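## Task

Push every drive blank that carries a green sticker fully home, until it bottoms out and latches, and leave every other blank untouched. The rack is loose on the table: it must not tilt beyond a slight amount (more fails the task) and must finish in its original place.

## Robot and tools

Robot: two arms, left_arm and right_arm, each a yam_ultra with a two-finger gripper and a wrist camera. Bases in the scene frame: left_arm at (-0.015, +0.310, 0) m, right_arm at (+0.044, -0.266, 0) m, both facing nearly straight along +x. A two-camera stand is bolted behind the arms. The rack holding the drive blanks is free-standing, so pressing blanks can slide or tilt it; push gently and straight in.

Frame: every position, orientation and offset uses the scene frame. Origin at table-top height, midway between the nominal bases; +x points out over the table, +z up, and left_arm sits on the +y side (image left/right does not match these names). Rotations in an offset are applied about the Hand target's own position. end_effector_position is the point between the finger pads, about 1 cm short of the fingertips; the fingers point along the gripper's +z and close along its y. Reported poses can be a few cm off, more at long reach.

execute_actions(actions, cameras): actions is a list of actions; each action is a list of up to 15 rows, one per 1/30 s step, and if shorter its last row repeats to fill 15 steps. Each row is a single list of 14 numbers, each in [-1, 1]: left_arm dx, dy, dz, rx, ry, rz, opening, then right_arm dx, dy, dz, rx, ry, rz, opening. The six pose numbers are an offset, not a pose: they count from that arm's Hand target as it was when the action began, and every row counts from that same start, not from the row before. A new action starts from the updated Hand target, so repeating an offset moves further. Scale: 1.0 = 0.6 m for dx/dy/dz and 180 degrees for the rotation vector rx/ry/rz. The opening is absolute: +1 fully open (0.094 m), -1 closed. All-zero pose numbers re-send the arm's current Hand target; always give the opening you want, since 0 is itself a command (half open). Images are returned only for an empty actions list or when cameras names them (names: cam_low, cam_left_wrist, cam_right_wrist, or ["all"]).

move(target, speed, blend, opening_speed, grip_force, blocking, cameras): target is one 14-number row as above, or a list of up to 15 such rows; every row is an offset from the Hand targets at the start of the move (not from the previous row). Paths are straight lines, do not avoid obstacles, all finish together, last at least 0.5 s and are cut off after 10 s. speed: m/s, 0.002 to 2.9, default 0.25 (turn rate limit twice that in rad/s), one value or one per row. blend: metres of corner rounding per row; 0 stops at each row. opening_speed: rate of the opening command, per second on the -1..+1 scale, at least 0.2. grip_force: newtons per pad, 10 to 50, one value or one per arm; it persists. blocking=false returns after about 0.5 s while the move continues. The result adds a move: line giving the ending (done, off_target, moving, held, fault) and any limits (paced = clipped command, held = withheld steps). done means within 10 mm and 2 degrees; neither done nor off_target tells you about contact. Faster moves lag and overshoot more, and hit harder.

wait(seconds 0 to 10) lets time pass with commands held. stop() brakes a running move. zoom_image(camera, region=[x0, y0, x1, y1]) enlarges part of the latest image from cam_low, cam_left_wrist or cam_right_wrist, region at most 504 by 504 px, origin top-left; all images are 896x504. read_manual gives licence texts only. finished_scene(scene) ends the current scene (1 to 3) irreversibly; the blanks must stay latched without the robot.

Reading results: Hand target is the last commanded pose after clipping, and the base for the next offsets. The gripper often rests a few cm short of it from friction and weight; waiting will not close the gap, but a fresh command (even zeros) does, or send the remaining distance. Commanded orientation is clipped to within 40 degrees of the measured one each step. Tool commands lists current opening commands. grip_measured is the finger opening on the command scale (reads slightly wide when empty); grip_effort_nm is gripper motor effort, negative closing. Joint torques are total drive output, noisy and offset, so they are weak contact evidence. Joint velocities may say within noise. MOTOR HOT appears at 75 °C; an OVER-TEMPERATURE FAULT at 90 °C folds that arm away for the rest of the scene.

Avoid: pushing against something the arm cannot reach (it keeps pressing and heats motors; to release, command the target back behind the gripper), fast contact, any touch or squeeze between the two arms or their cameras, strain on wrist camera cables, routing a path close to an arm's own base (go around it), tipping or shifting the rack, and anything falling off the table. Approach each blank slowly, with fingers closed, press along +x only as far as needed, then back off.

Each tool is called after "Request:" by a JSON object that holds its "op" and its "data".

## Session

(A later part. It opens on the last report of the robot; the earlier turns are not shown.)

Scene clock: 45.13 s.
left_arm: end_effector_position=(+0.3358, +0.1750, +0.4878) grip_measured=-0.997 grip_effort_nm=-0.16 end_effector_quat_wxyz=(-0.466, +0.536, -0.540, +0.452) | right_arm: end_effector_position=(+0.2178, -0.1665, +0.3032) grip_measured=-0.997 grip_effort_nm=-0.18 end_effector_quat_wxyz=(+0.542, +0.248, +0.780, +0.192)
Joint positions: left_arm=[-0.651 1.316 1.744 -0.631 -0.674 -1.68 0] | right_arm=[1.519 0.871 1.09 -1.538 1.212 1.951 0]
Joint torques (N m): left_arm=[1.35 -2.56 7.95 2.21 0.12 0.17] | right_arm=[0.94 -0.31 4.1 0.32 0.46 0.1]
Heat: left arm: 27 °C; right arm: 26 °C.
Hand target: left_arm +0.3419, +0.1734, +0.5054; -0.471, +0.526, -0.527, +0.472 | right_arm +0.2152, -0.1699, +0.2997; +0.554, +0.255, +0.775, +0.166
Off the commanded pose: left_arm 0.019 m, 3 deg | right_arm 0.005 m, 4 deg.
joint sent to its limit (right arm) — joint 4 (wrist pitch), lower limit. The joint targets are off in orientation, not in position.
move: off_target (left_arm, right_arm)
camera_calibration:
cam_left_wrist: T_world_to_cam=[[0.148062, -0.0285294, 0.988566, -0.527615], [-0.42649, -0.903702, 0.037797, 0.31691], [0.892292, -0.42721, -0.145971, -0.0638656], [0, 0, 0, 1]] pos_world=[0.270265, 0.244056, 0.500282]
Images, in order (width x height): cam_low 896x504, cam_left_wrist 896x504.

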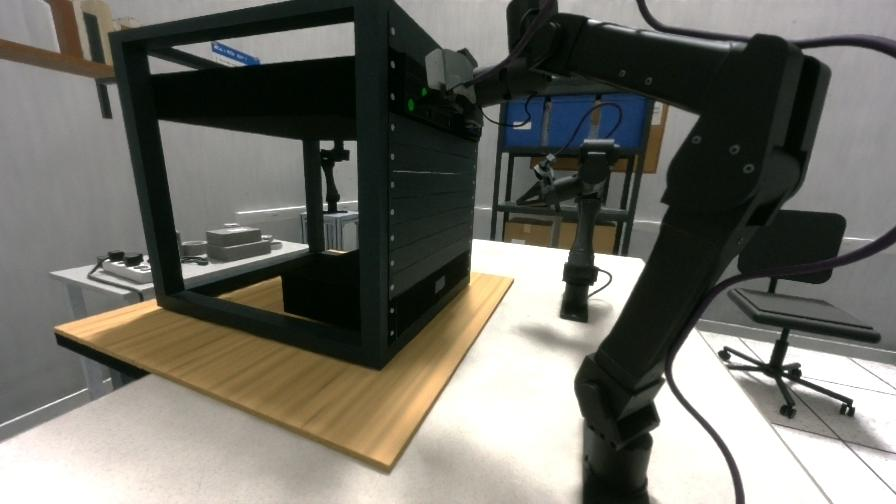

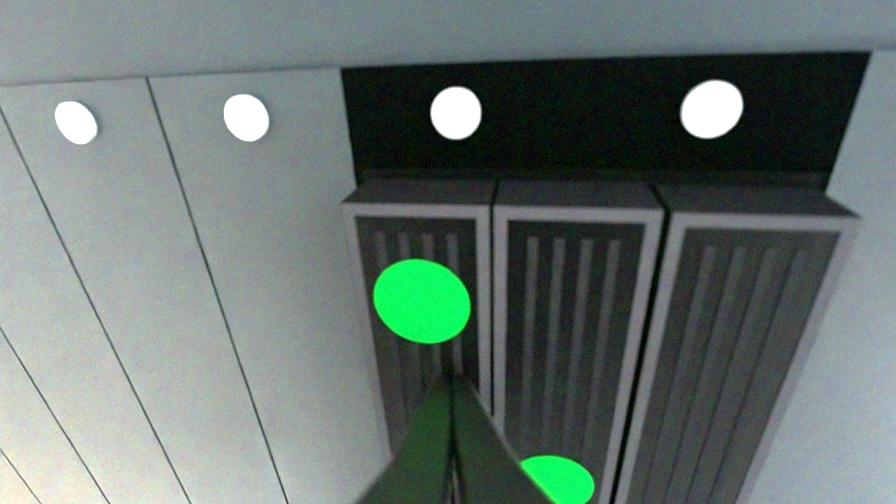

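Request:
{"op": "move", "data": {"target": [0.014,0,0,0,0,0,-1,0,0,0,0,0,0,-1], "cameras": ["cam_left_wrist","cam_low"], "speed": 0.05}}

Scene clock: 46.63 s.
left_arm: end_effector_position=(+0.3363, +0.1749, +0.4879) grip_measured=-0.997 grip_effort_nm=-0.16 end_effector_quat_wxyz=(-0.460, +0.532, -0.547, +0.453) | right_arm: end_effector_position=(+0.2178, -0.1665, +0.3032) grip_measured=-0.997 grip_effort_nm=-0.18 end_effector_quat_wxyz=(+0.542, +0.248, +0.780, +0.192)
Joint positions: left_arm=[-0.639 1.318 1.755 -0.646 -0.645 -1.677 0] | right_arm=[1.519 0.871 1.09 -1.538 1.212 1.951 0]
Joint torques (N m): left_arm=[2.32 -1.16 7.87 2.48 0.08 0.18] | right_arm=[0.94 -0.31 4.1 0.32 0.45 0.11]
Heat: left arm: 28 °C; right arm: 26 °C.
Hand target: left_arm +0.3503, +0.1733, +0.5054; -0.471, +0.526, -0.527, +0.472 | right_arm +0.2152, -0.1699, +0.2997; +0.554, +0.255, +0.775, +0.166
Off the commanded pose: left_arm 0.022 m, 3 deg | right_arm 0.005 m, 4 deg.
joint sent to its limit (right arm) — joint 4 (wrist pitch), lower limit. The joint targets are off in orientation, not in position.
move: off_target (left_arm, right_arm)
camera_calibration:
cam_left_wrist: T_world_to_cam=[[0.155716, -0.0330467, 0.987249, -0.528954], [-0.4413, -0.896486, 0.0395966, 0.319791], [0.883746, -0.441839, -0.154181, -0.054848], [0, 0, 0, 1]] pos_world=[0.271962, 0.244973, 0.50109]
Images, in order (width x height): cam_low 896x504, cam_left_wrist 896x504.

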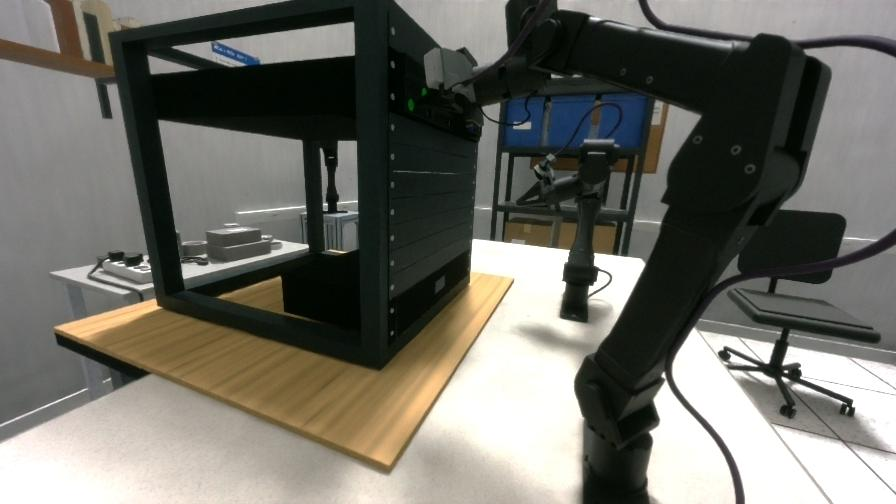

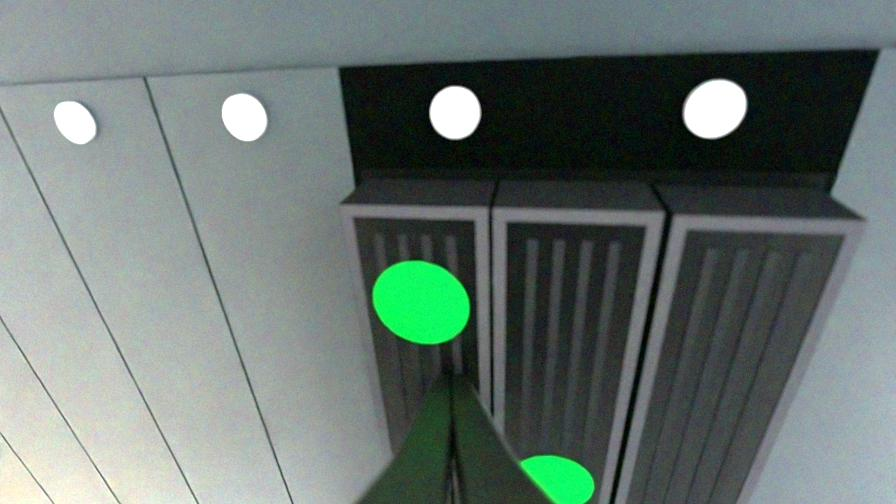

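Request:
{"op": "move", "data": {"target": [[-0.16,0,0.02,0,0,0,-1,0,0,0,0,0,0,-1],[-0.14,-0.36,0.028,0,0,0,-1,0,0,0,0,0,0,-1]], "cameras": ["cam_left_wrist","cam_low"], "speed": 0.25, "blend": 0.03}}

Request:
{"op": "zoom_image", "data": {"camera": "cam_low", "region": [370, 20, 500, 150]}}

Scene clock: 51.00 s.
left_arm: end_effector_position=(+0.2661, -0.0449, +0.5286) grip_measured=-0.997 grip_effort_nm=-0.16 end_effector_quat_wxyz=(-0.461, +0.518, -0.516, +0.503) | right_arm: end_effector_position=(+0.2178, -0.1665, +0.3032) grip_measured=-0.997 grip_effort_nm=-0.18 end_effector_quat_wxyz=(+0.542, +0.248, +0.780, +0.192)
Joint positions: left_arm=[-1.267 2.074 2.788 -0.927 -1.24 -1.818 0] | right_arm=[1.519 0.871 1.09 -1.538 1.212 1.951 0]
Joint torques (N m): left_arm=[-0.12 -8.43 5.52 0.91 -0.42 -0.07] | right_arm=[0.96 -0.31 4.11 0.32 0.46 0.11]
Heat: left arm: 27 °C; right arm: 26 °C.
Hand target: left_arm +0.2663, -0.0427, +0.5222; -0.471, +0.526, -0.527, +0.472 | right_arm +0.2152, -0.1699, +0.2997; +0.554, +0.255, +0.775, +0.166
Off the commanded pose: left_arm 0.007 m, 4 deg | right_arm 0.005 m, 4 deg.
joint sent to its limit (right arm) — joint 4 (wrist pitch), lower limit. The joint targets are off in orientation, not in position.
move: off_target (left_arm, right_arm)
camera_calibration:
cam_left_wrist: T_world_to_cam=[[0.0600425, 0.0318752, 0.997687, -0.542569], [-0.470926, -0.880364, 0.056468, 0.0898959], [0.880127, -0.473227, -0.0378484, -0.14562], [0, 0, 0, 1]] pos_world=[0.203075, 0.0275244, 0.530726]
Images, in order (width x height): cam_low 896x504, cam_left_wrist 896x504.

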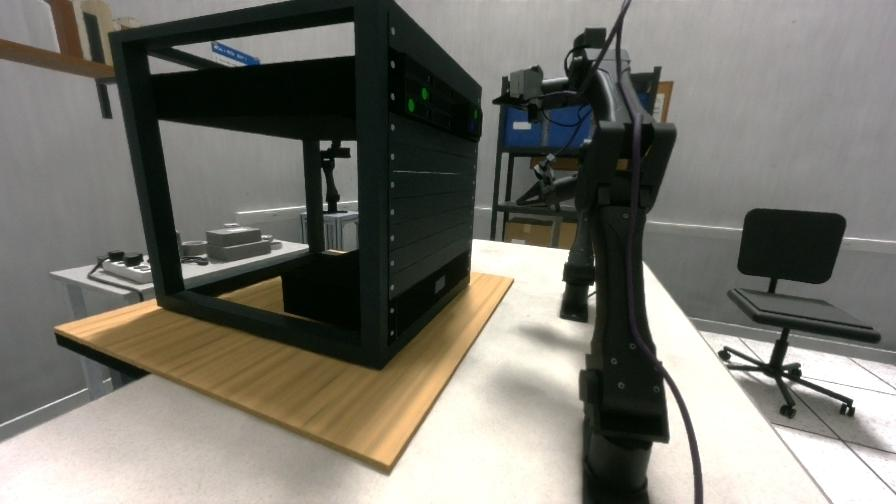

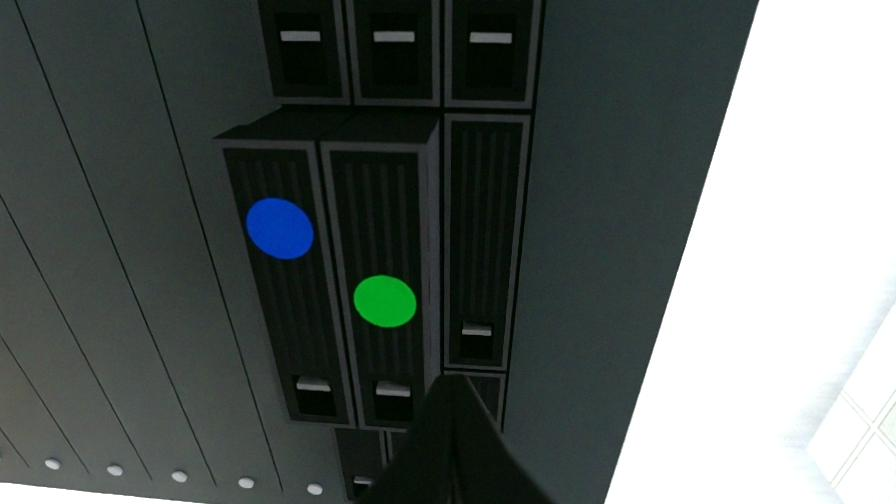

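Scaled by 3.877 from the camera's 896x504 image, which has a finer 1280x720 frame.

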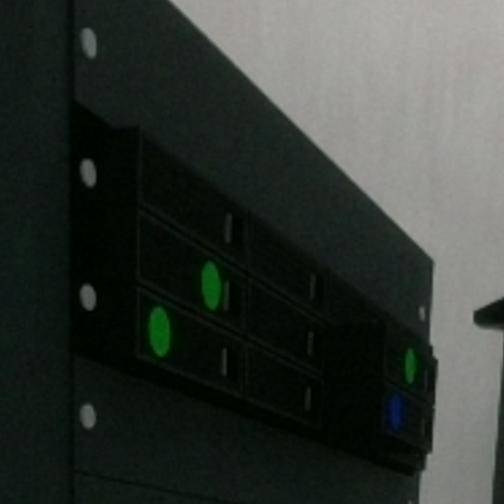

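Request:
{"op": "move", "data": {"target": [0.003,0.017,-0.008,0,0,0,-1,0,0,0,0,0,0,-1], "cameras": ["cam_left_wrist"]}}

Scene clock: 53.13 s.
left_arm: end_effector_position=(+0.2678, -0.0423, +0.5178) grip_measured=-0.997 grip_effort_nm=-0.16 end_effector_quat_wxyz=(-0.461, +0.523, -0.522, +0.491) | right_arm: end_effector_position=(+0.2178, -0.1665, +0.3032) grip_measured=-0.997 grip_effort_nm=-0.18 end_effector_quat_wxyz=(+0.542, +0.248, +0.780, +0.192)
Joint positions: left_arm=[-1.261 2.074 2.781 -0.997 -1.24 -1.879 0] | right_arm=[1.519 0.871 1.09 -1.538 1.212 1.951 0]
Joint torques (N m): left_arm=[0.54 -10.29 4.75 0.9 -0.34 -0.04] | right_arm=[0.94 -0.29 4.08 0.32 0.45 0.11]
Heat: left arm: 27 °C; right arm: 26 °C.
Hand target: left_arm +0.2682, -0.0326, +0.5173; -0.471, +0.526, -0.527, +0.472 | right_arm +0.2152, -0.1699, +0.2997; +0.554, +0.255, +0.775, +0.166
Off the commanded pose: left_arm 0.010 m, 3 deg | right_arm 0.005 m, 4 deg.
joint sent to its limit (right arm) — joint 4 (wrist pitch), lower limit. The joint targets are off in orientation, not in position.
move: off_target (left_arm, right_arm)
camera_calibration:
cam_left_wrist: T_world_to_cam=[[0.0837764, 0.0190851, 0.996302, -0.538178], [-0.460185, -0.886076, 0.0556694, 0.0908898], [0.883862, -0.463146, -0.0654496, -0.132613], [0, 0, 0, 1]] pos_world=[0.204124, 0.0293873, 0.522448]
Images, in order (width x height): cam_left_wrist 896x504.

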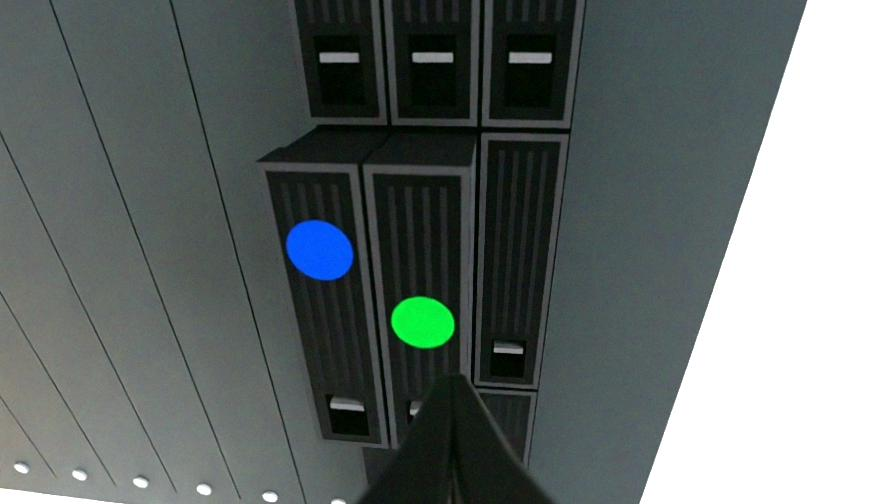

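Request:
{"op": "move", "data": {"target": [[0.003,0.016,-0.012,0,0,0,-1,0,0,0,0,0,0,-1],[0.02,0.016,-0.012,0,0,0,-1,0,0,0,0,0,0,-1]], "cameras": ["cam_left_wrist"], "speed": 0.1}}

Scene clock: 57.50 s.
left_arm: end_effector_position=(+0.2820, -0.0315, +0.4964) grip_measured=-0.997 grip_effort_nm=-0.16 end_effector_quat_wxyz=(-0.474, +0.526, -0.537, +0.458) | right_arm: end_effector_position=(+0.2178, -0.1665, +0.3032) grip_measured=-0.997 grip_effort_nm=-0.18 end_effector_quat_wxyz=(+0.542, +0.248, +0.780, +0.192)
Joint positions: left_arm=[-1.218 1.997 2.597 -0.993 -1.222 -1.914 0] | right_arm=[1.519 0.871 1.09 -1.538 1.212 1.951 0]
Joint torques (N m): left_arm=[0.17 -12.16 3.97 1.69 -0.21 0.16] | right_arm=[0.95 -0.29 4.08 0.32 0.46 0.11]
Heat: left arm: 27 °C; right arm: 26 °C.
Hand target: left_arm +0.2801, -0.0231, +0.5101; -0.471, +0.526, -0.527, +0.472 | right_arm +0.2152, -0.1699, +0.2997; +0.554, +0.255, +0.775, +0.166
Off the commanded pose: left_arm 0.016 m, 2 deg | right_arm 0.005 m, 4 deg.
joint sent to its limit (right arm) — joint 4 (wrist pitch), lower limit. The joint targets are off in orientation, not in position.
move: off_target (left_arm, right_arm)
camera_calibration:
cam_left_wrist: T_world_to_cam=[[0.121279, -0.0379823, 0.991891, -0.528542], [-0.432607, -0.901395, 0.0183782, 0.118449], [0.893388, -0.431328, -0.125752, -0.113245], [0, 0, 0, 1]] pos_world=[0.216515, 0.037849, 0.507839]
Images, in order (width x height): cam_left_wrist 896x504.

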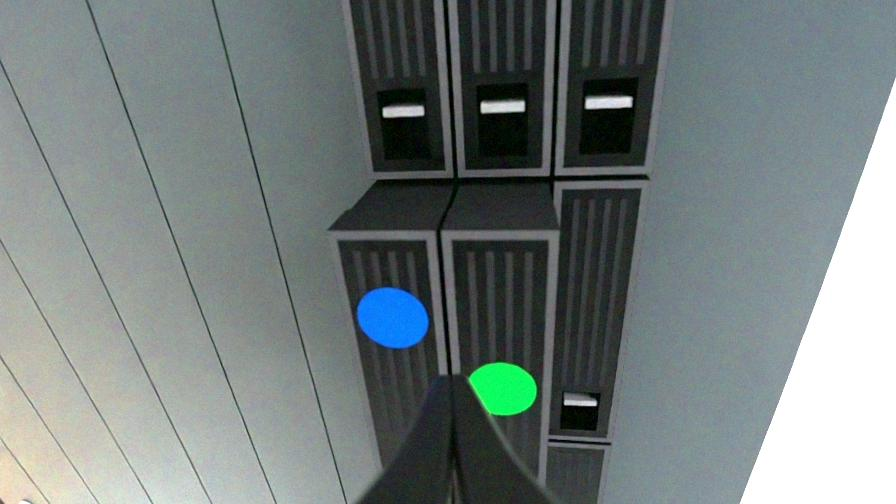

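Request:
{"op": "move", "data": {"target": [-0.005,0,0.018,0,-0.01,0,-1,0,0,0,0,0,0,-1], "cameras": ["cam_left_wrist"], "speed": 0.1}}

Scene clock: 59.70 s.
left_arm: end_effector_position=(+0.2828, -0.0337, +0.5056) grip_measured=-0.997 grip_effort_nm=-0.16 end_effector_quat_wxyz=(-0.478, +0.518, -0.534, +0.467) | right_arm: end_effector_position=(+0.2178, -0.1665, +0.3032) grip_measured=-0.997 grip_effort_nm=-0.18 end_effector_quat_wxyz=(+0.542, +0.248, +0.780, +0.192)
Joint positions: left_arm=[-1.218 1.989 2.584 -0.915 -1.222 -1.845 0] | right_arm=[1.519 0.871 1.09 -1.538 1.212 1.951 0]
Joint torques (N m): left_arm=[-0.75 -12.66 3.56 1.72 -0.37 0.19] | right_arm=[0.96 -0.29 4.1 0.32 0.46 0.11]
Heat: left arm: 27 °C; right arm: 26 °C.
Hand target: left_arm +0.2771, -0.0229, +0.5210; -0.479, +0.519, -0.520, +0.480 | right_arm +0.2152, -0.1699, +0.2997; +0.554, +0.255, +0.775, +0.166
Off the commanded pose: left_arm 0.019 m, 2 deg | right_arm 0.005 m, 4 deg.
joint sent to its limit (right arm) — joint 4 (wrist pitch), lower limit. The joint targets are off in orientation, not in position.
move: off_target (left_arm, right_arm)
camera_calibration:
cam_left_wrist: T_world_to_cam=[[0.0973458, -0.0378131, 0.994532, -0.532402], [-0.440287, -0.897812, 0.00896001, 0.12364], [0.892564, -0.438752, -0.104047, -0.1247], [0, 0, 0, 1]] pos_world=[0.217567, 0.0361614, 0.515409]
Images, in order (width x height): cam_left_wrist 896x504.

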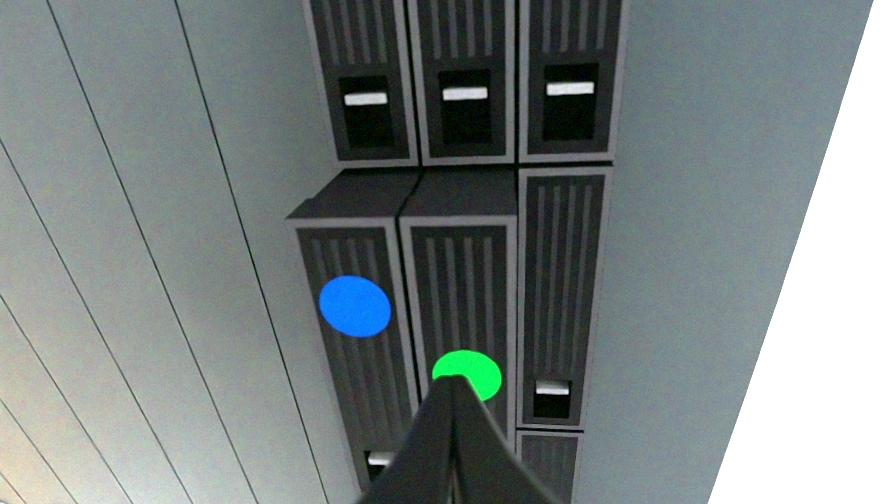

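Request:
{"op": "move", "data": {"target": [[0,0,0.012,0,0,0,-1,0,0,0,0,0,0,-1],[0.03,0,0.022,0,0,0,-1,0,0,0,0,0,0,-1]], "cameras": ["cam_left_wrist"], "speed": 0.06}}

Scene clock: 62.50 s.
left_arm: end_effector_position=(+0.2935, -0.0198, +0.5365) grip_measured=-0.997 grip_effort_nm=-0.16 end_effector_quat_wxyz=(-0.475, +0.523, -0.509, +0.491) | right_arm: end_effector_position=(+0.2178, -0.1665, +0.3032) grip_measured=-0.997 grip_effort_nm=-0.18 end_effector_quat_wxyz=(+0.542, +0.248, +0.780, +0.192)
Joint positions: left_arm=[-1.178 2.05 2.782 -0.912 -1.191 -1.769 0] | right_arm=[1.519 0.871 1.09 -1.538 1.212 1.951 0]
Joint torques (N m): left_arm=[0.13 -8.18 5.45 1.32 -0.07 0.17] | right_arm=[0.94 -0.29 4.1 0.32 0.46 0.11]
Heat: left arm: 27 °C; right arm: 26 °C.
Hand target: left_arm +0.2952, -0.0230, +0.5341; -0.480, +0.519, -0.520, +0.480 | right_arm +0.2152, -0.1699, +0.2997; +0.554, +0.255, +0.775, +0.166
Off the commanded pose: left_arm 0.004 m, 2 deg | right_arm 0.005 m, 4 deg.
joint sent to its limit (right arm) — joint 4 (wrist pitch), lower limit. The joint targets are off in orientation, not in position.
move: off_target (right_arm)
camera_calibration:
cam_left_wrist: T_world_to_cam=[[0.0567437, 0.0189632, 0.998209, -0.552622], [-0.438163, -0.897915, 0.0419655, 0.122285], [0.897103, -0.43976, -0.042642, -0.159253], [0, 0, 0, 1]] pos_world=[0.227805, 0.0502479, 0.539709]
Images, in order (width x height): cam_left_wrist 896x504.

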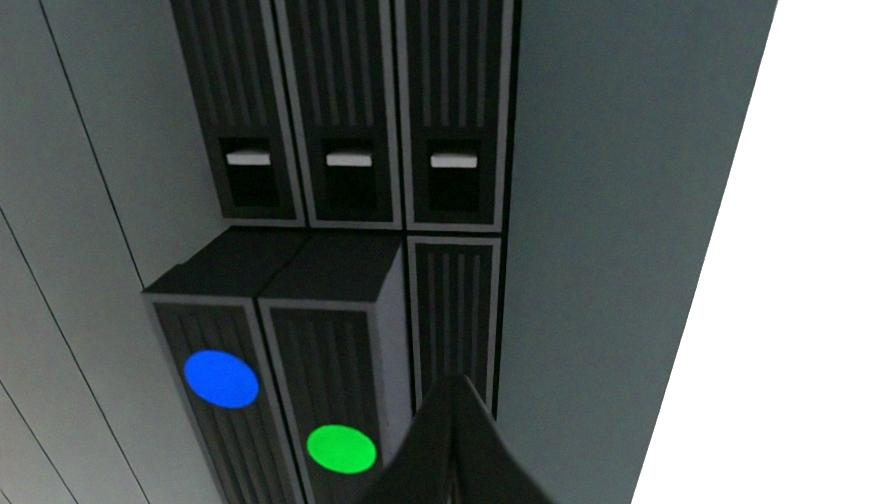

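Request:
{"op": "move", "data": {"target": [[-0.02,0,0,0,0,0,-1,0,0,0,0,0,0,-1],[-0.02,-0.012,-0.016,0,0,0,-1,0,0,0,0,0,0,-1]], "cameras": ["cam_left_wrist"], "speed": 0.1}}

Scene clock: 66.00 s.
left_arm: end_effector_position=(+0.2855, -0.0342, +0.5261) grip_measured=-0.997 grip_effort_nm=-0.16 end_effector_quat_wxyz=(-0.469, +0.518, -0.520, +0.491) | right_arm: end_effector_position=(+0.2178, -0.1665, +0.3032) grip_measured=-0.997 grip_effort_nm=-0.18 end_effector_quat_wxyz=(+0.542, +0.248, +0.780, +0.192)
Joint positions: left_arm=[-1.209 2.05 2.744 -0.912 -1.199 -1.795 0] | right_arm=[1.519 0.871 1.09 -1.538 1.212 1.951 0]
Joint velocities: left_arm=[0.007 -0.007 -0.017 -0.007 0.007 -0.168 0] | right_arm=[within noise]
Joint torques (N m): left_arm=[-0.66 -10.21 3.25 1.27 -0.46 -0.06] | right_arm=[0.94 -0.31 4.1 0.32 0.46 0.11]
Heat: left arm: 26 °C; right arm: 26 °C.
Hand target: left_arm +0.2831, -0.0302, +0.5246; -0.480, +0.519, -0.520, +0.480 | right_arm +0.2152, -0.1699, +0.2997; +0.554, +0.255, +0.775, +0.166
Off the commanded pose: left_arm 0.005 m, 2 deg | right_arm 0.005 m, 4 deg.
joint sent to its limit (right arm) — joint 4 (wrist pitch), lower limit. The joint targets are off in orientation, not in position.
move: off_target (right_arm)
camera_calibration:
cam_left_wrist: T_world_to_cam=[[0.0691651, 0.00727967, 0.997579, -0.545015], [-0.456864, -0.888718, 0.038161, 0.113925], [0.886844, -0.458397, -0.0581425, -0.14846], [0, 0, 0, 1]] pos_world=[0.221405, 0.0371611, 0.530717]
Images, in order (width x height): cam_left_wrist 896x504.

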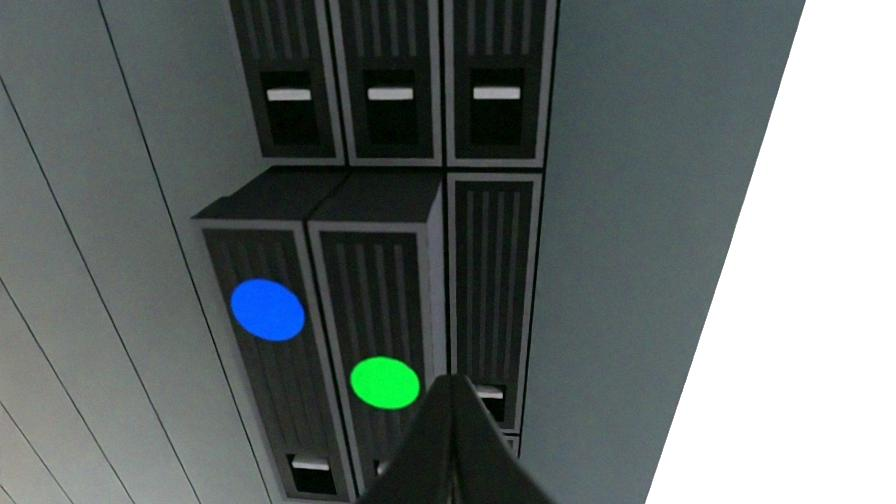

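Down about 14 mm more.

Request:
{"op": "move", "data": {"target": [-0.005,0.005,-0.011,0,0,0,-1,0,0,0,0,0,0,-1], "cameras": ["cam_left_wrist"], "speed": 0.1}}

Scene clock: 68.23 s.
left_arm: end_effector_position=(+0.2854, -0.0399, +0.5022) grip_measured=-0.997 grip_effort_nm=-0.16 end_effector_quat_wxyz=(+0.477, -0.511, +0.542, -0.466) | right_arm: end_effector_position=(+0.2178, -0.1665, +0.3032) grip_measured=-0.997 grip_effort_nm=-0.18 end_effector_quat_wxyz=(+0.542, +0.248, +0.780, +0.192)
Joint positions: left_arm=[-1.214 1.994 2.575 -0.893 -1.203 -1.822 0] | right_arm=[1.519 0.871 1.09 -1.538 1.212 1.951 0]
Joint torques (N m): left_arm=[-0.64 -12.64 3.66 1.73 -0.53 0] | right_arm=[0.94 -0.29 4.1 0.32 0.46 0.11]
Heat: left arm: 26 °C; right arm: 26 °C.
Hand target: left_arm +0.2801, -0.0272, +0.5180; +0.480, -0.519, +0.520, -0.480 | right_arm +0.2152, -0.1699, +0.2997; +0.554, +0.255, +0.775, +0.166
Off the commanded pose: left_arm 0.021 m, 3 deg | right_arm 0.005 m, 4 deg.
joint sent to its limit (right arm) — joint 4 (wrist pitch), lower limit. The joint targets are off in orientation, not in position.
move: off_target (left_arm, right_arm)
camera_calibration:
cam_left_wrist: T_world_to_cam=[[0.0997154, -0.054409, 0.993527, -0.530368], [-0.454777, -0.8906, -0.00312869, 0.129756], [0.885006, -0.451521, -0.113551, -0.123682], [0, 0, 0, 1]] pos_world=[0.221356, 0.0308589, 0.513297]
Images, in order (width x height): cam_left_wrist 896x504.

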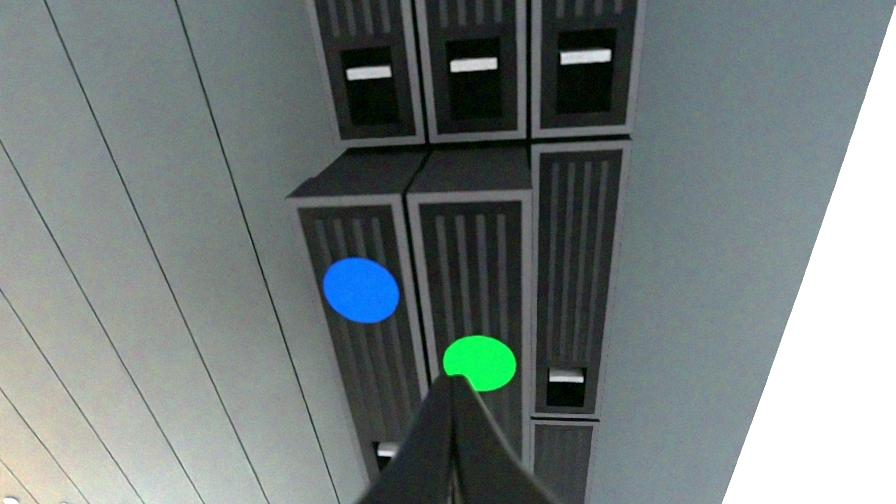

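Request:
{"op": "move", "data": {"target": [[-0.04,0.0,-0.045,0,0,0,-1,0,0,0,0,0,0,-1],[0.0,0.0,-0.008,0,0,0,-1,0,0,0,0,0,0,-1]], "cameras": ["cam_left_wrist"], "speed": 0.15}}

Scene clock: 72.63 s.
left_arm: end_effector_position=(+0.2801, -0.0251, +0.5112) grip_measured=-0.997 grip_effort_nm=-0.15 end_effector_quat_wxyz=(-0.476, +0.524, -0.515, +0.484) | right_arm: end_effector_position=(+0.2178, -0.1665, +0.3032) grip_measured=-0.997 grip_effort_nm=-0.18 end_effector_quat_wxyz=(+0.542, +0.248, +0.780, +0.192)
Joint positions: left_arm=[-1.219 1.889 2.404 -0.757 -1.234 -1.816 0] | right_arm=[1.519 0.871 1.09 -1.538 1.212 1.951 0]
Joint torques (N m): left_arm=[-0.08 -8.02 6.58 1.36 -0.13 0.17] | right_arm=[0.96 -0.31 4.1 0.32 0.46 0.11]
Heat: left arm: 27 °C; right arm: 26 °C.
Hand target: left_arm +0.2801, -0.0272, +0.5132; -0.480, +0.519, -0.520, +0.480 | right_arm +0.2152, -0.1699, +0.2997; +0.554, +0.255, +0.775, +0.166
Off the commanded pose: left_arm 0.003 m, 1 deg | right_arm 0.005 m, 4 deg.
joint sent to its limit (right arm) — joint 4 (wrist pitch), lower limit. The joint targets are off in orientation, not in position.
move: off_target (right_arm)
camera_calibration:
cam_left_wrist: T_world_to_cam=[[0.0692205, 0.0059423, 0.997584, -0.529954], [-0.433796, -0.900313, 0.0354632, 0.114758], [0.898348, -0.435203, -0.0597424, -0.14211], [0, 0, 0, 1]] pos_world=[0.21413, 0.0446204, 0.516114]
Images, in order (width x height): cam_left_wrist 896x504.

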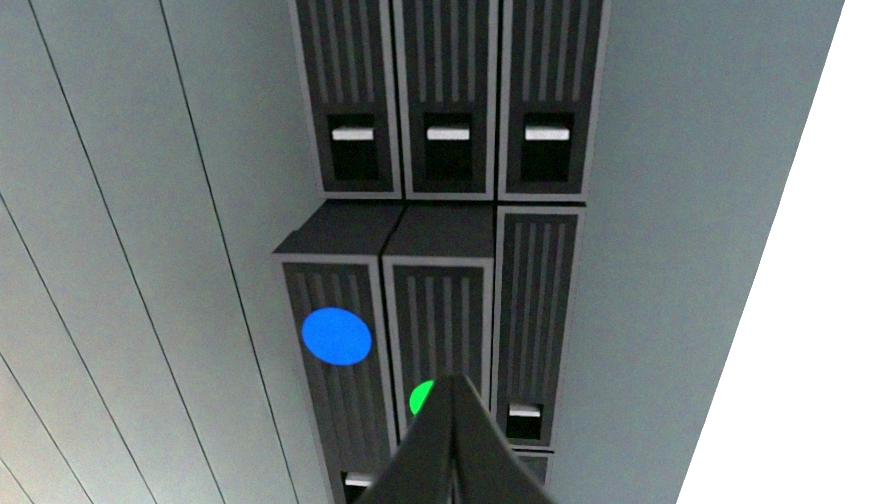

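Request:
{"op": "move", "data": {"target": [0.055,0,0.009,0,0,0,-1,0,0,0,0,0,0,-1], "cameras": ["cam_left_wrist"], "speed": 0.06}}

Scene clock: 74.70 s.
left_arm: end_effector_position=(+0.3109, -0.0252, +0.5201) grip_measured=-0.997 grip_effort_nm=-0.15 end_effector_quat_wxyz=(-0.474, +0.524, -0.511, +0.489) | right_arm: end_effector_position=(+0.2178, -0.1665, +0.3032) grip_measured=-0.997 grip_effort_nm=-0.18 end_effector_quat_wxyz=(+0.542, +0.248, +0.780, +0.192)
Joint positions: left_arm=[-1.139 1.973 2.551 -0.757 -1.151 -1.762 0] | right_arm=[1.519 0.871 1.09 -1.538 1.212 1.951 0]
Joint torques (N m): left_arm=[0.42 -8.29 6.28 1.3 -0.06 0.16] | right_arm=[0.94 -0.28 4.1 0.32 0.46 0.11]
Heat: left arm: 27 °C; right arm: 26 °C.
Hand target: left_arm +0.3131, -0.0272, +0.5186; -0.480, +0.519, -0.520, +0.480 | right_arm +0.2152, -0.1699, +0.2997; +0.554, +0.255, +0.775, +0.166
Off the commanded pose: left_arm 0.003 m, 2 deg | right_arm 0.005 m, 4 deg.
joint sent to its limit (right arm) — joint 4 (wrist pitch), lower limit. The joint targets are off in orientation, not in position.
move: off_target (right_arm)
camera_calibration:
cam_left_wrist: T_world_to_cam=[[0.0626714, 0.0169379, 0.99789, -0.538836], [-0.438236, -0.897842, 0.0427626, 0.125236], [0.896673, -0.439991, -0.0488462, -0.174603], [0, 0, 0, 1]] pos_world=[0.245214, 0.0447451, 0.523816]
Images, in order (width x height): cam_left_wrist 896x504.

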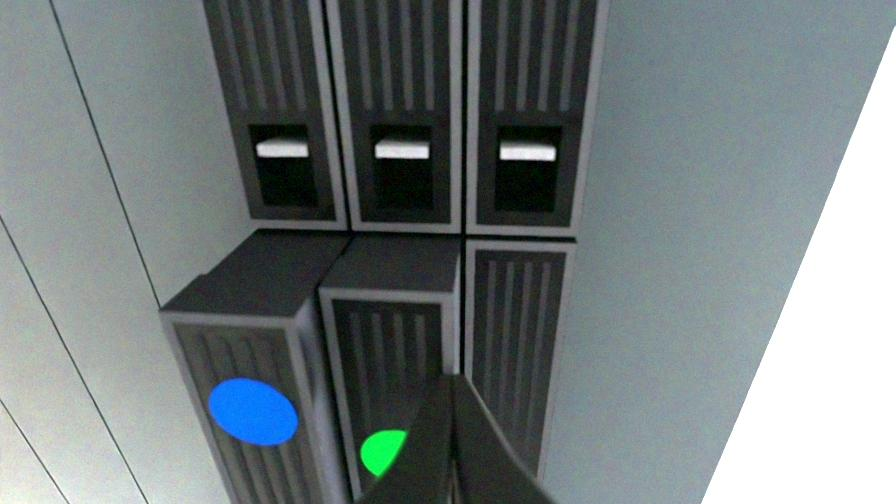

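Request:
{"op": "move", "data": {"target": [[-0.04,0.0,0,0,0,0,-1,0,0,0,0,0,0,-1],[-0.072,0.0,-0.07,0,0,0,-1,0,0,0,0,0,0,-1],[-0.03,0.0,-0.014,0,0,0,-1,0,0,0,0,0,0,-1],[0.02,0.0,-0.014,0,0,0,-1,0,0,0,0,0,0,-1]], "cameras": ["cam_left_wrist"], "speed": [0.15,0.15,0.15,0.06]}}

Scene clock: 80.03 s.
left_arm: end_effector_position=(+0.3230, -0.0258, +0.5151) grip_measured=-0.997 grip_effort_nm=-0.16 end_effector_quat_wxyz=(-0.471, +0.526, -0.502, +0.499) | right_arm: end_effector_position=(+0.2178, -0.1665, +0.3032) grip_measured=-0.997 grip_effort_nm=-0.18 end_effector_quat_wxyz=(+0.542, +0.248, +0.780, +0.192)
Joint positions: left_arm=[-1.11 1.936 2.437 -0.637 -1.124 -1.746 0] | right_arm=[1.519 0.871 1.09 -1.538 1.212 1.951 0]
Joint torques (N m): left_arm=[0.32 -8.34 6.75 1.05 -0.04 0.16] | right_arm=[0.94 -0.31 4.08 0.31 0.46 0.11]
Heat: left arm: 27 °C; right arm: 26 °C.
Hand target: left_arm +0.3252, -0.0272, +0.5101; -0.480, +0.519, -0.520, +0.480 | right_arm +0.2152, -0.1699, +0.2997; +0.554, +0.255, +0.775, +0.166
Off the commanded pose: left_arm 0.006 m, 3 deg | right_arm 0.005 m, 4 deg.
joint sent to its limit (right arm) — joint 4 (wrist pitch), lower limit. The joint targets are off in orientation, not in position.
move: off_target (left_arm, right_arm)
camera_calibration:
cam_left_wrist: T_world_to_cam=[[0.0492912, 0.0400731, 0.99798, -0.529724], [-0.438329, -0.896963, 0.0576663, 0.12259], [0.897462, -0.440286, -0.0266472, -0.19761], [0, 0, 0, 1]] pos_world=[0.257193, 0.0441816, 0.516319]
Images, in order (width x height): cam_left_wrist 896x504.

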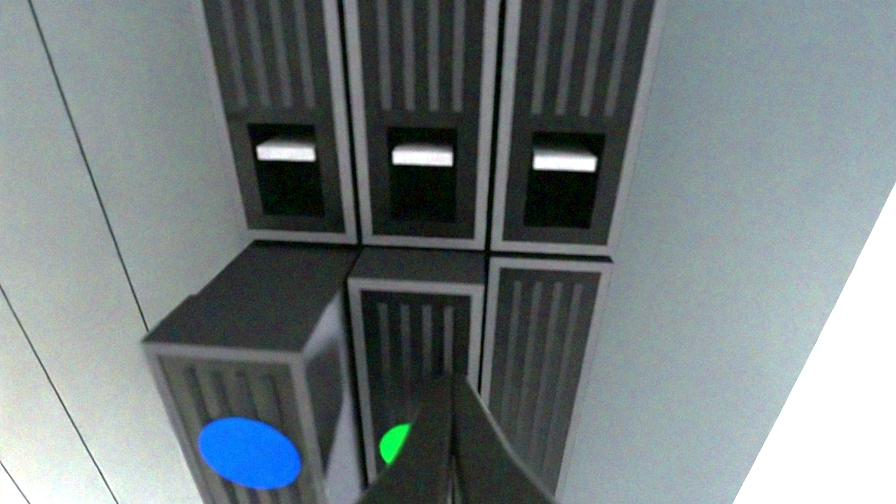

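Request:
{"op": "move", "data": {"target": [0.035,0.0,-0.013,0,0,0,-1,0,0,0,0,0,0,-1], "cameras": ["cam_left_wrist","cam_low"], "speed": 0.06}}

Scene clock: 81.37 s.
left_arm: end_effector_position=(+0.3336, -0.0226, +0.5128) grip_measured=-0.997 grip_effort_nm=-0.16 end_effector_quat_wxyz=(-0.471, +0.525, -0.506, +0.496) | right_arm: end_effector_position=(+0.2178, -0.1665, +0.3032) grip_measured=-0.997 grip_effort_nm=-0.18 end_effector_quat_wxyz=(+0.542, +0.248, +0.780, +0.192)
Joint positions: left_arm=[-1.08 1.94 2.437 -0.637 -1.091 -1.739 0] | right_arm=[1.519 0.871 1.09 -1.538 1.212 1.951 0]
Joint torques (N m): left_arm=[2.32 -7.46 5.38 1.44 0.11 0.16] | right_arm=[0.95 -0.31 4.11 0.32 0.46 0.11]
Heat: left arm: 27 °C; right arm: 26 °C.
Hand target: left_arm +0.3461, -0.0272, +0.5023; -0.480, +0.519, -0.520, +0.480 | right_arm +0.2152, -0.1699, +0.2997; +0.554, +0.255, +0.775, +0.166
Off the commanded pose: left_arm 0.017 m, 3 deg | right_arm 0.005 m, 4 deg.
joint sent to its limit (right arm) — joint 4 (wrist pitch), lower limit. The joint targets are off in orientation, not in position.
move: off_target (left_arm, right_arm)
camera_calibration:
cam_left_wrist: T_world_to_cam=[[0.054962, 0.0323226, 0.997965, -0.530039], [-0.439996, -0.896419, 0.053266, 0.133141], [0.896316, -0.442028, -0.0350471, -0.201142], [0, 0, 0, 1]] pos_world=[0.268, 0.0475724, 0.514819]
Images, in order (width x height): cam_low 896x504, cam_left_wrist 896x504.

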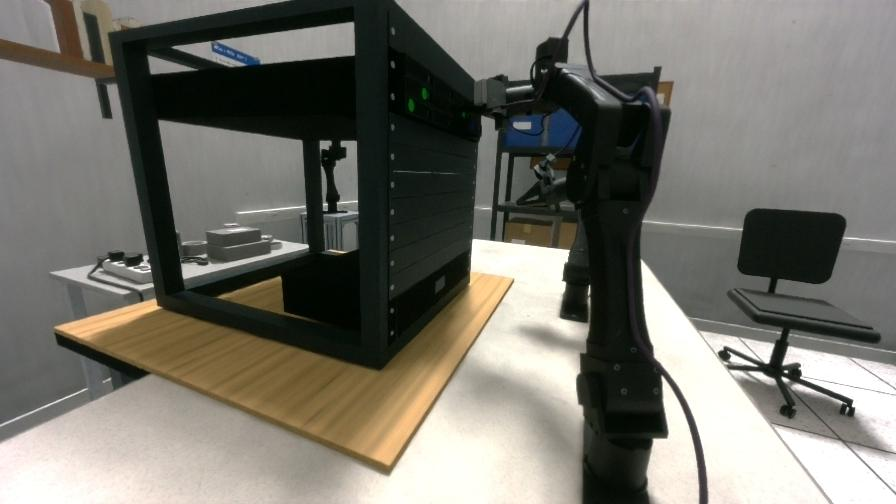

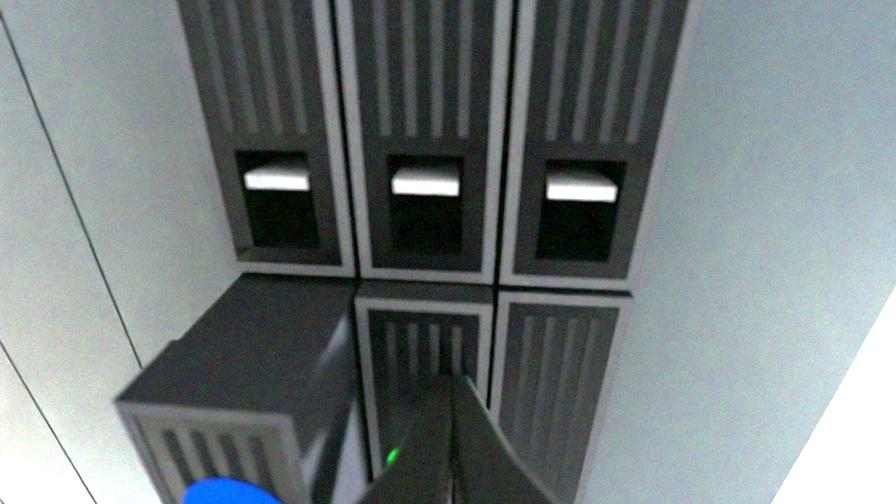

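Request:
{"op": "move", "data": {"target": [0.02,-0.005,-0.0,0,0,0,-1,0,0,0,0,0,0,-1], "cameras": ["cam_left_wrist","cam_low"], "speed": 0.05}}

Scene clock: 83.27 s.
left_arm: end_effector_position=(+0.3406, -0.0238, +0.5114) grip_measured=-0.997 grip_effort_nm=-0.15 end_effector_quat_wxyz=(-0.475, +0.524, -0.509, +0.491) | right_arm: end_effector_position=(+0.2178, -0.1665, +0.3032) grip_measured=-0.997 grip_effort_nm=-0.18 end_effector_quat_wxyz=(+0.542, +0.248, +0.780, +0.192)
Joint positions: left_arm=[-1.066 1.971 2.482 -0.655 -1.082 -1.73 0] | right_arm=[1.519 0.871 1.09 -1.538 1.212 1.951 0]
Joint torques (N m): left_arm=[3.21 -6.76 6.39 1.59 0.22 0.19] | right_arm=[0.95 -0.29 4.08 0.32 0.45 0.11]
Heat: left arm: 27 °C; right arm: 26 °C.
Hand target: left_arm +0.3580, -0.0301, +0.5025; -0.480, +0.519, -0.520, +0.480 | right_arm +0.2152, -0.1699, +0.2997; +0.554, +0.255, +0.775, +0.166
Off the commanded pose: left_arm 0.021 m, 2 deg | right_arm 0.005 m, 4 deg.
joint sent to its limit (right arm) — joint 4 (wrist pitch), lower limit. The joint targets are off in orientation, not in position.
move: off_target (left_arm, right_arm)
camera_calibration:
cam_left_wrist: T_world_to_cam=[[0.057982, 0.020141, 0.998114, -0.530403], [-0.435873, -0.898958, 0.0434607, 0.138815], [0.898138, -0.437572, -0.0433445, -0.204367], [0, 0, 0, 1]] pos_world=[0.27481, 0.0460461, 0.514512]
Images, in order (width x height): cam_low 896x504, cam_left_wrist 896x504.

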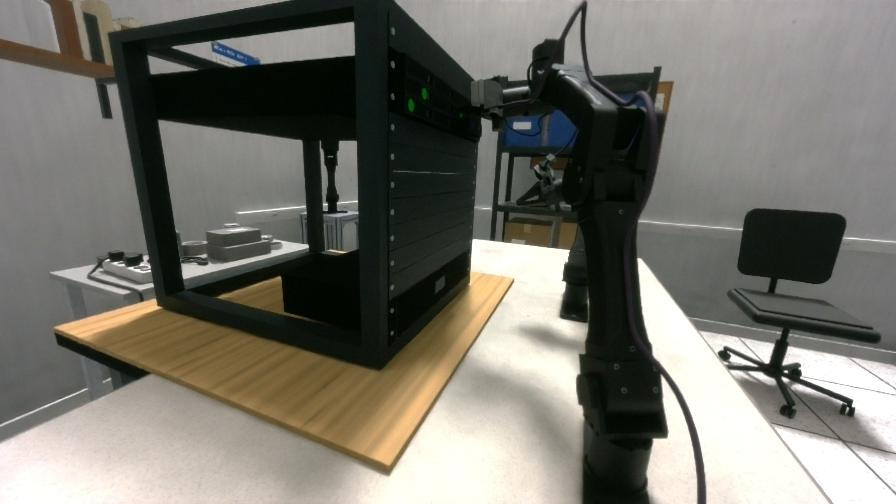

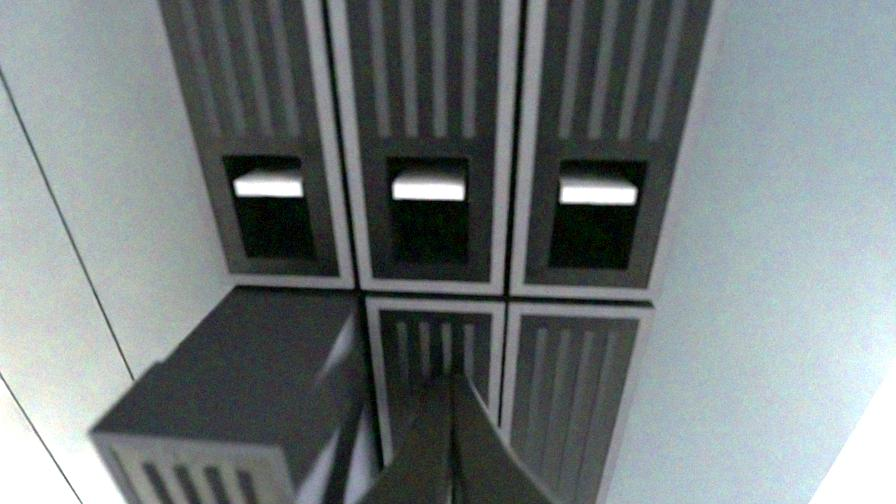

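Request:
{"op": "move", "data": {"target": [[-0.12,0,0.01,0,0,0,-1,0,0,0,0,0,0,-1],[-0.26,0.1,0.01,0,0,0,-1,0,0,0,0,0,0,-1]], "cameras": ["cam_left_wrist","cam_low"], "speed": 0.2, "blend": 0.03}}

Request:
{"op": "zoom_image", "data": {"camera": "cam_low", "region": [370, 20, 500, 150]}}

Scene clock: 86.20 s.
left_arm: end_effector_position=(+0.2035, +0.0245, +0.5074) grip_measured=-0.997 grip_effort_nm=-0.16 end_effector_quat_wxyz=(-0.463, +0.520, -0.518, +0.497) | right_arm: end_effector_position=(+0.2178, -0.1665, +0.3032) grip_measured=-0.997 grip_effort_nm=-0.18 end_effector_quat_wxyz=(+0.542, +0.248, +0.780, +0.192)
Joint positions: left_arm=[-1.413 1.609 2.1 -0.921 -1.384 -2.032 0] | right_arm=[1.519 0.871 1.09 -1.538 1.212 1.951 0]
Joint torques (N m): left_arm=[-0.58 -5.45 6.27 0.78 -0.64 -0.06] | right_arm=[0.95 -0.29 4.08 0.32 0.46 0.11]
Heat: left arm: 27 °C; right arm: 26 °C.
Hand target: left_arm +0.2022, +0.0298, +0.5084; -0.480, +0.519, -0.520, +0.480 | right_arm +0.2152, -0.1699, +0.2997; +0.554, +0.255, +0.775, +0.166
Off the commanded pose: left_arm 0.006 m, 3 deg | right_arm 0.005 m, 4 deg.
joint sent to its limit (right arm) — joint 4 (wrist pitch), lower limit. The joint targets are off in orientation, not in position.
move: off_target (left_arm, right_arm)
camera_calibration:
cam_left_wrist: T_world_to_cam=[[0.0684105, 0.0243857, 0.997359, -0.521311], [-0.464426, -0.883996, 0.0534697, 0.122928], [0.882966, -0.466857, -0.0491493, -0.0535032], [0, 0, 0, 1]] pos_world=[0.139995, 0.0964018, 0.510732]
Images, in order (width x height): cam_low 896x504, cam_left_wrist 896x504.

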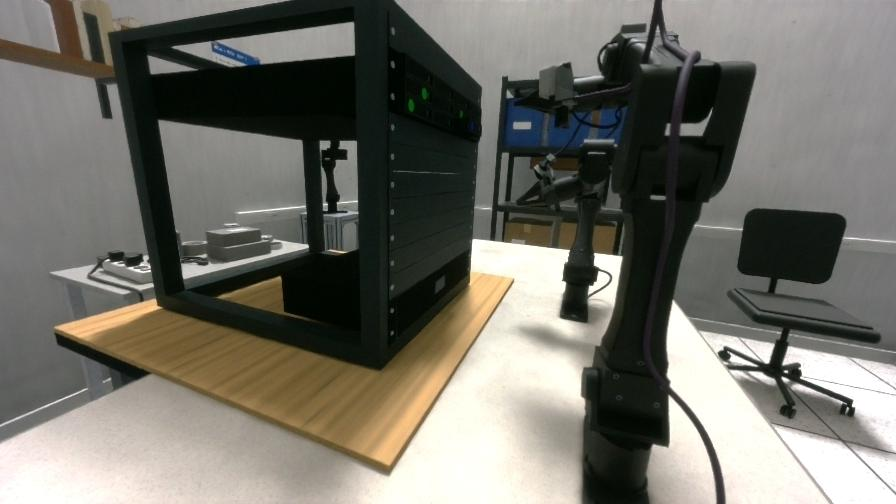

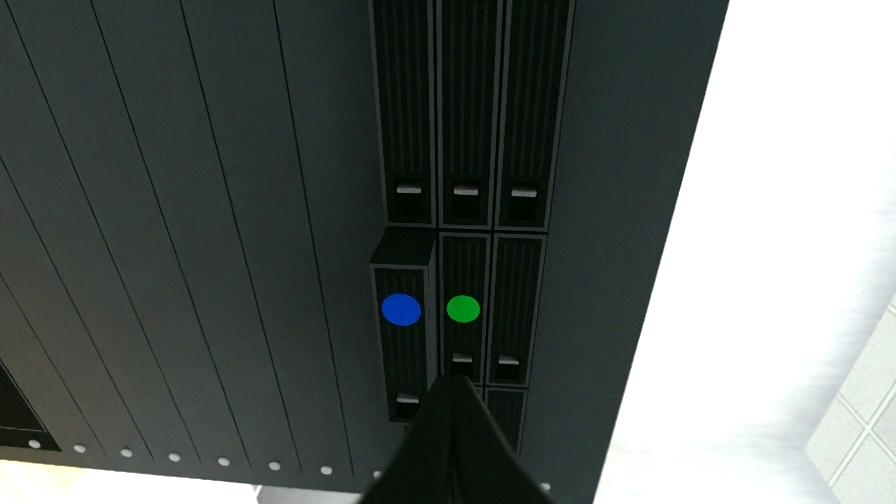

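Scaled by 3.877 from the camera's 896x504 image, which has a finer 1280x720 frame.

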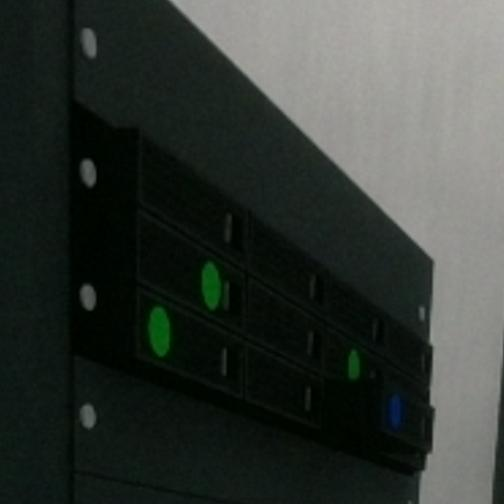

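Looks done.

Request:
{"op": "finished_scene", "data": {"scene": 1}}

The scene is finished: the task was done.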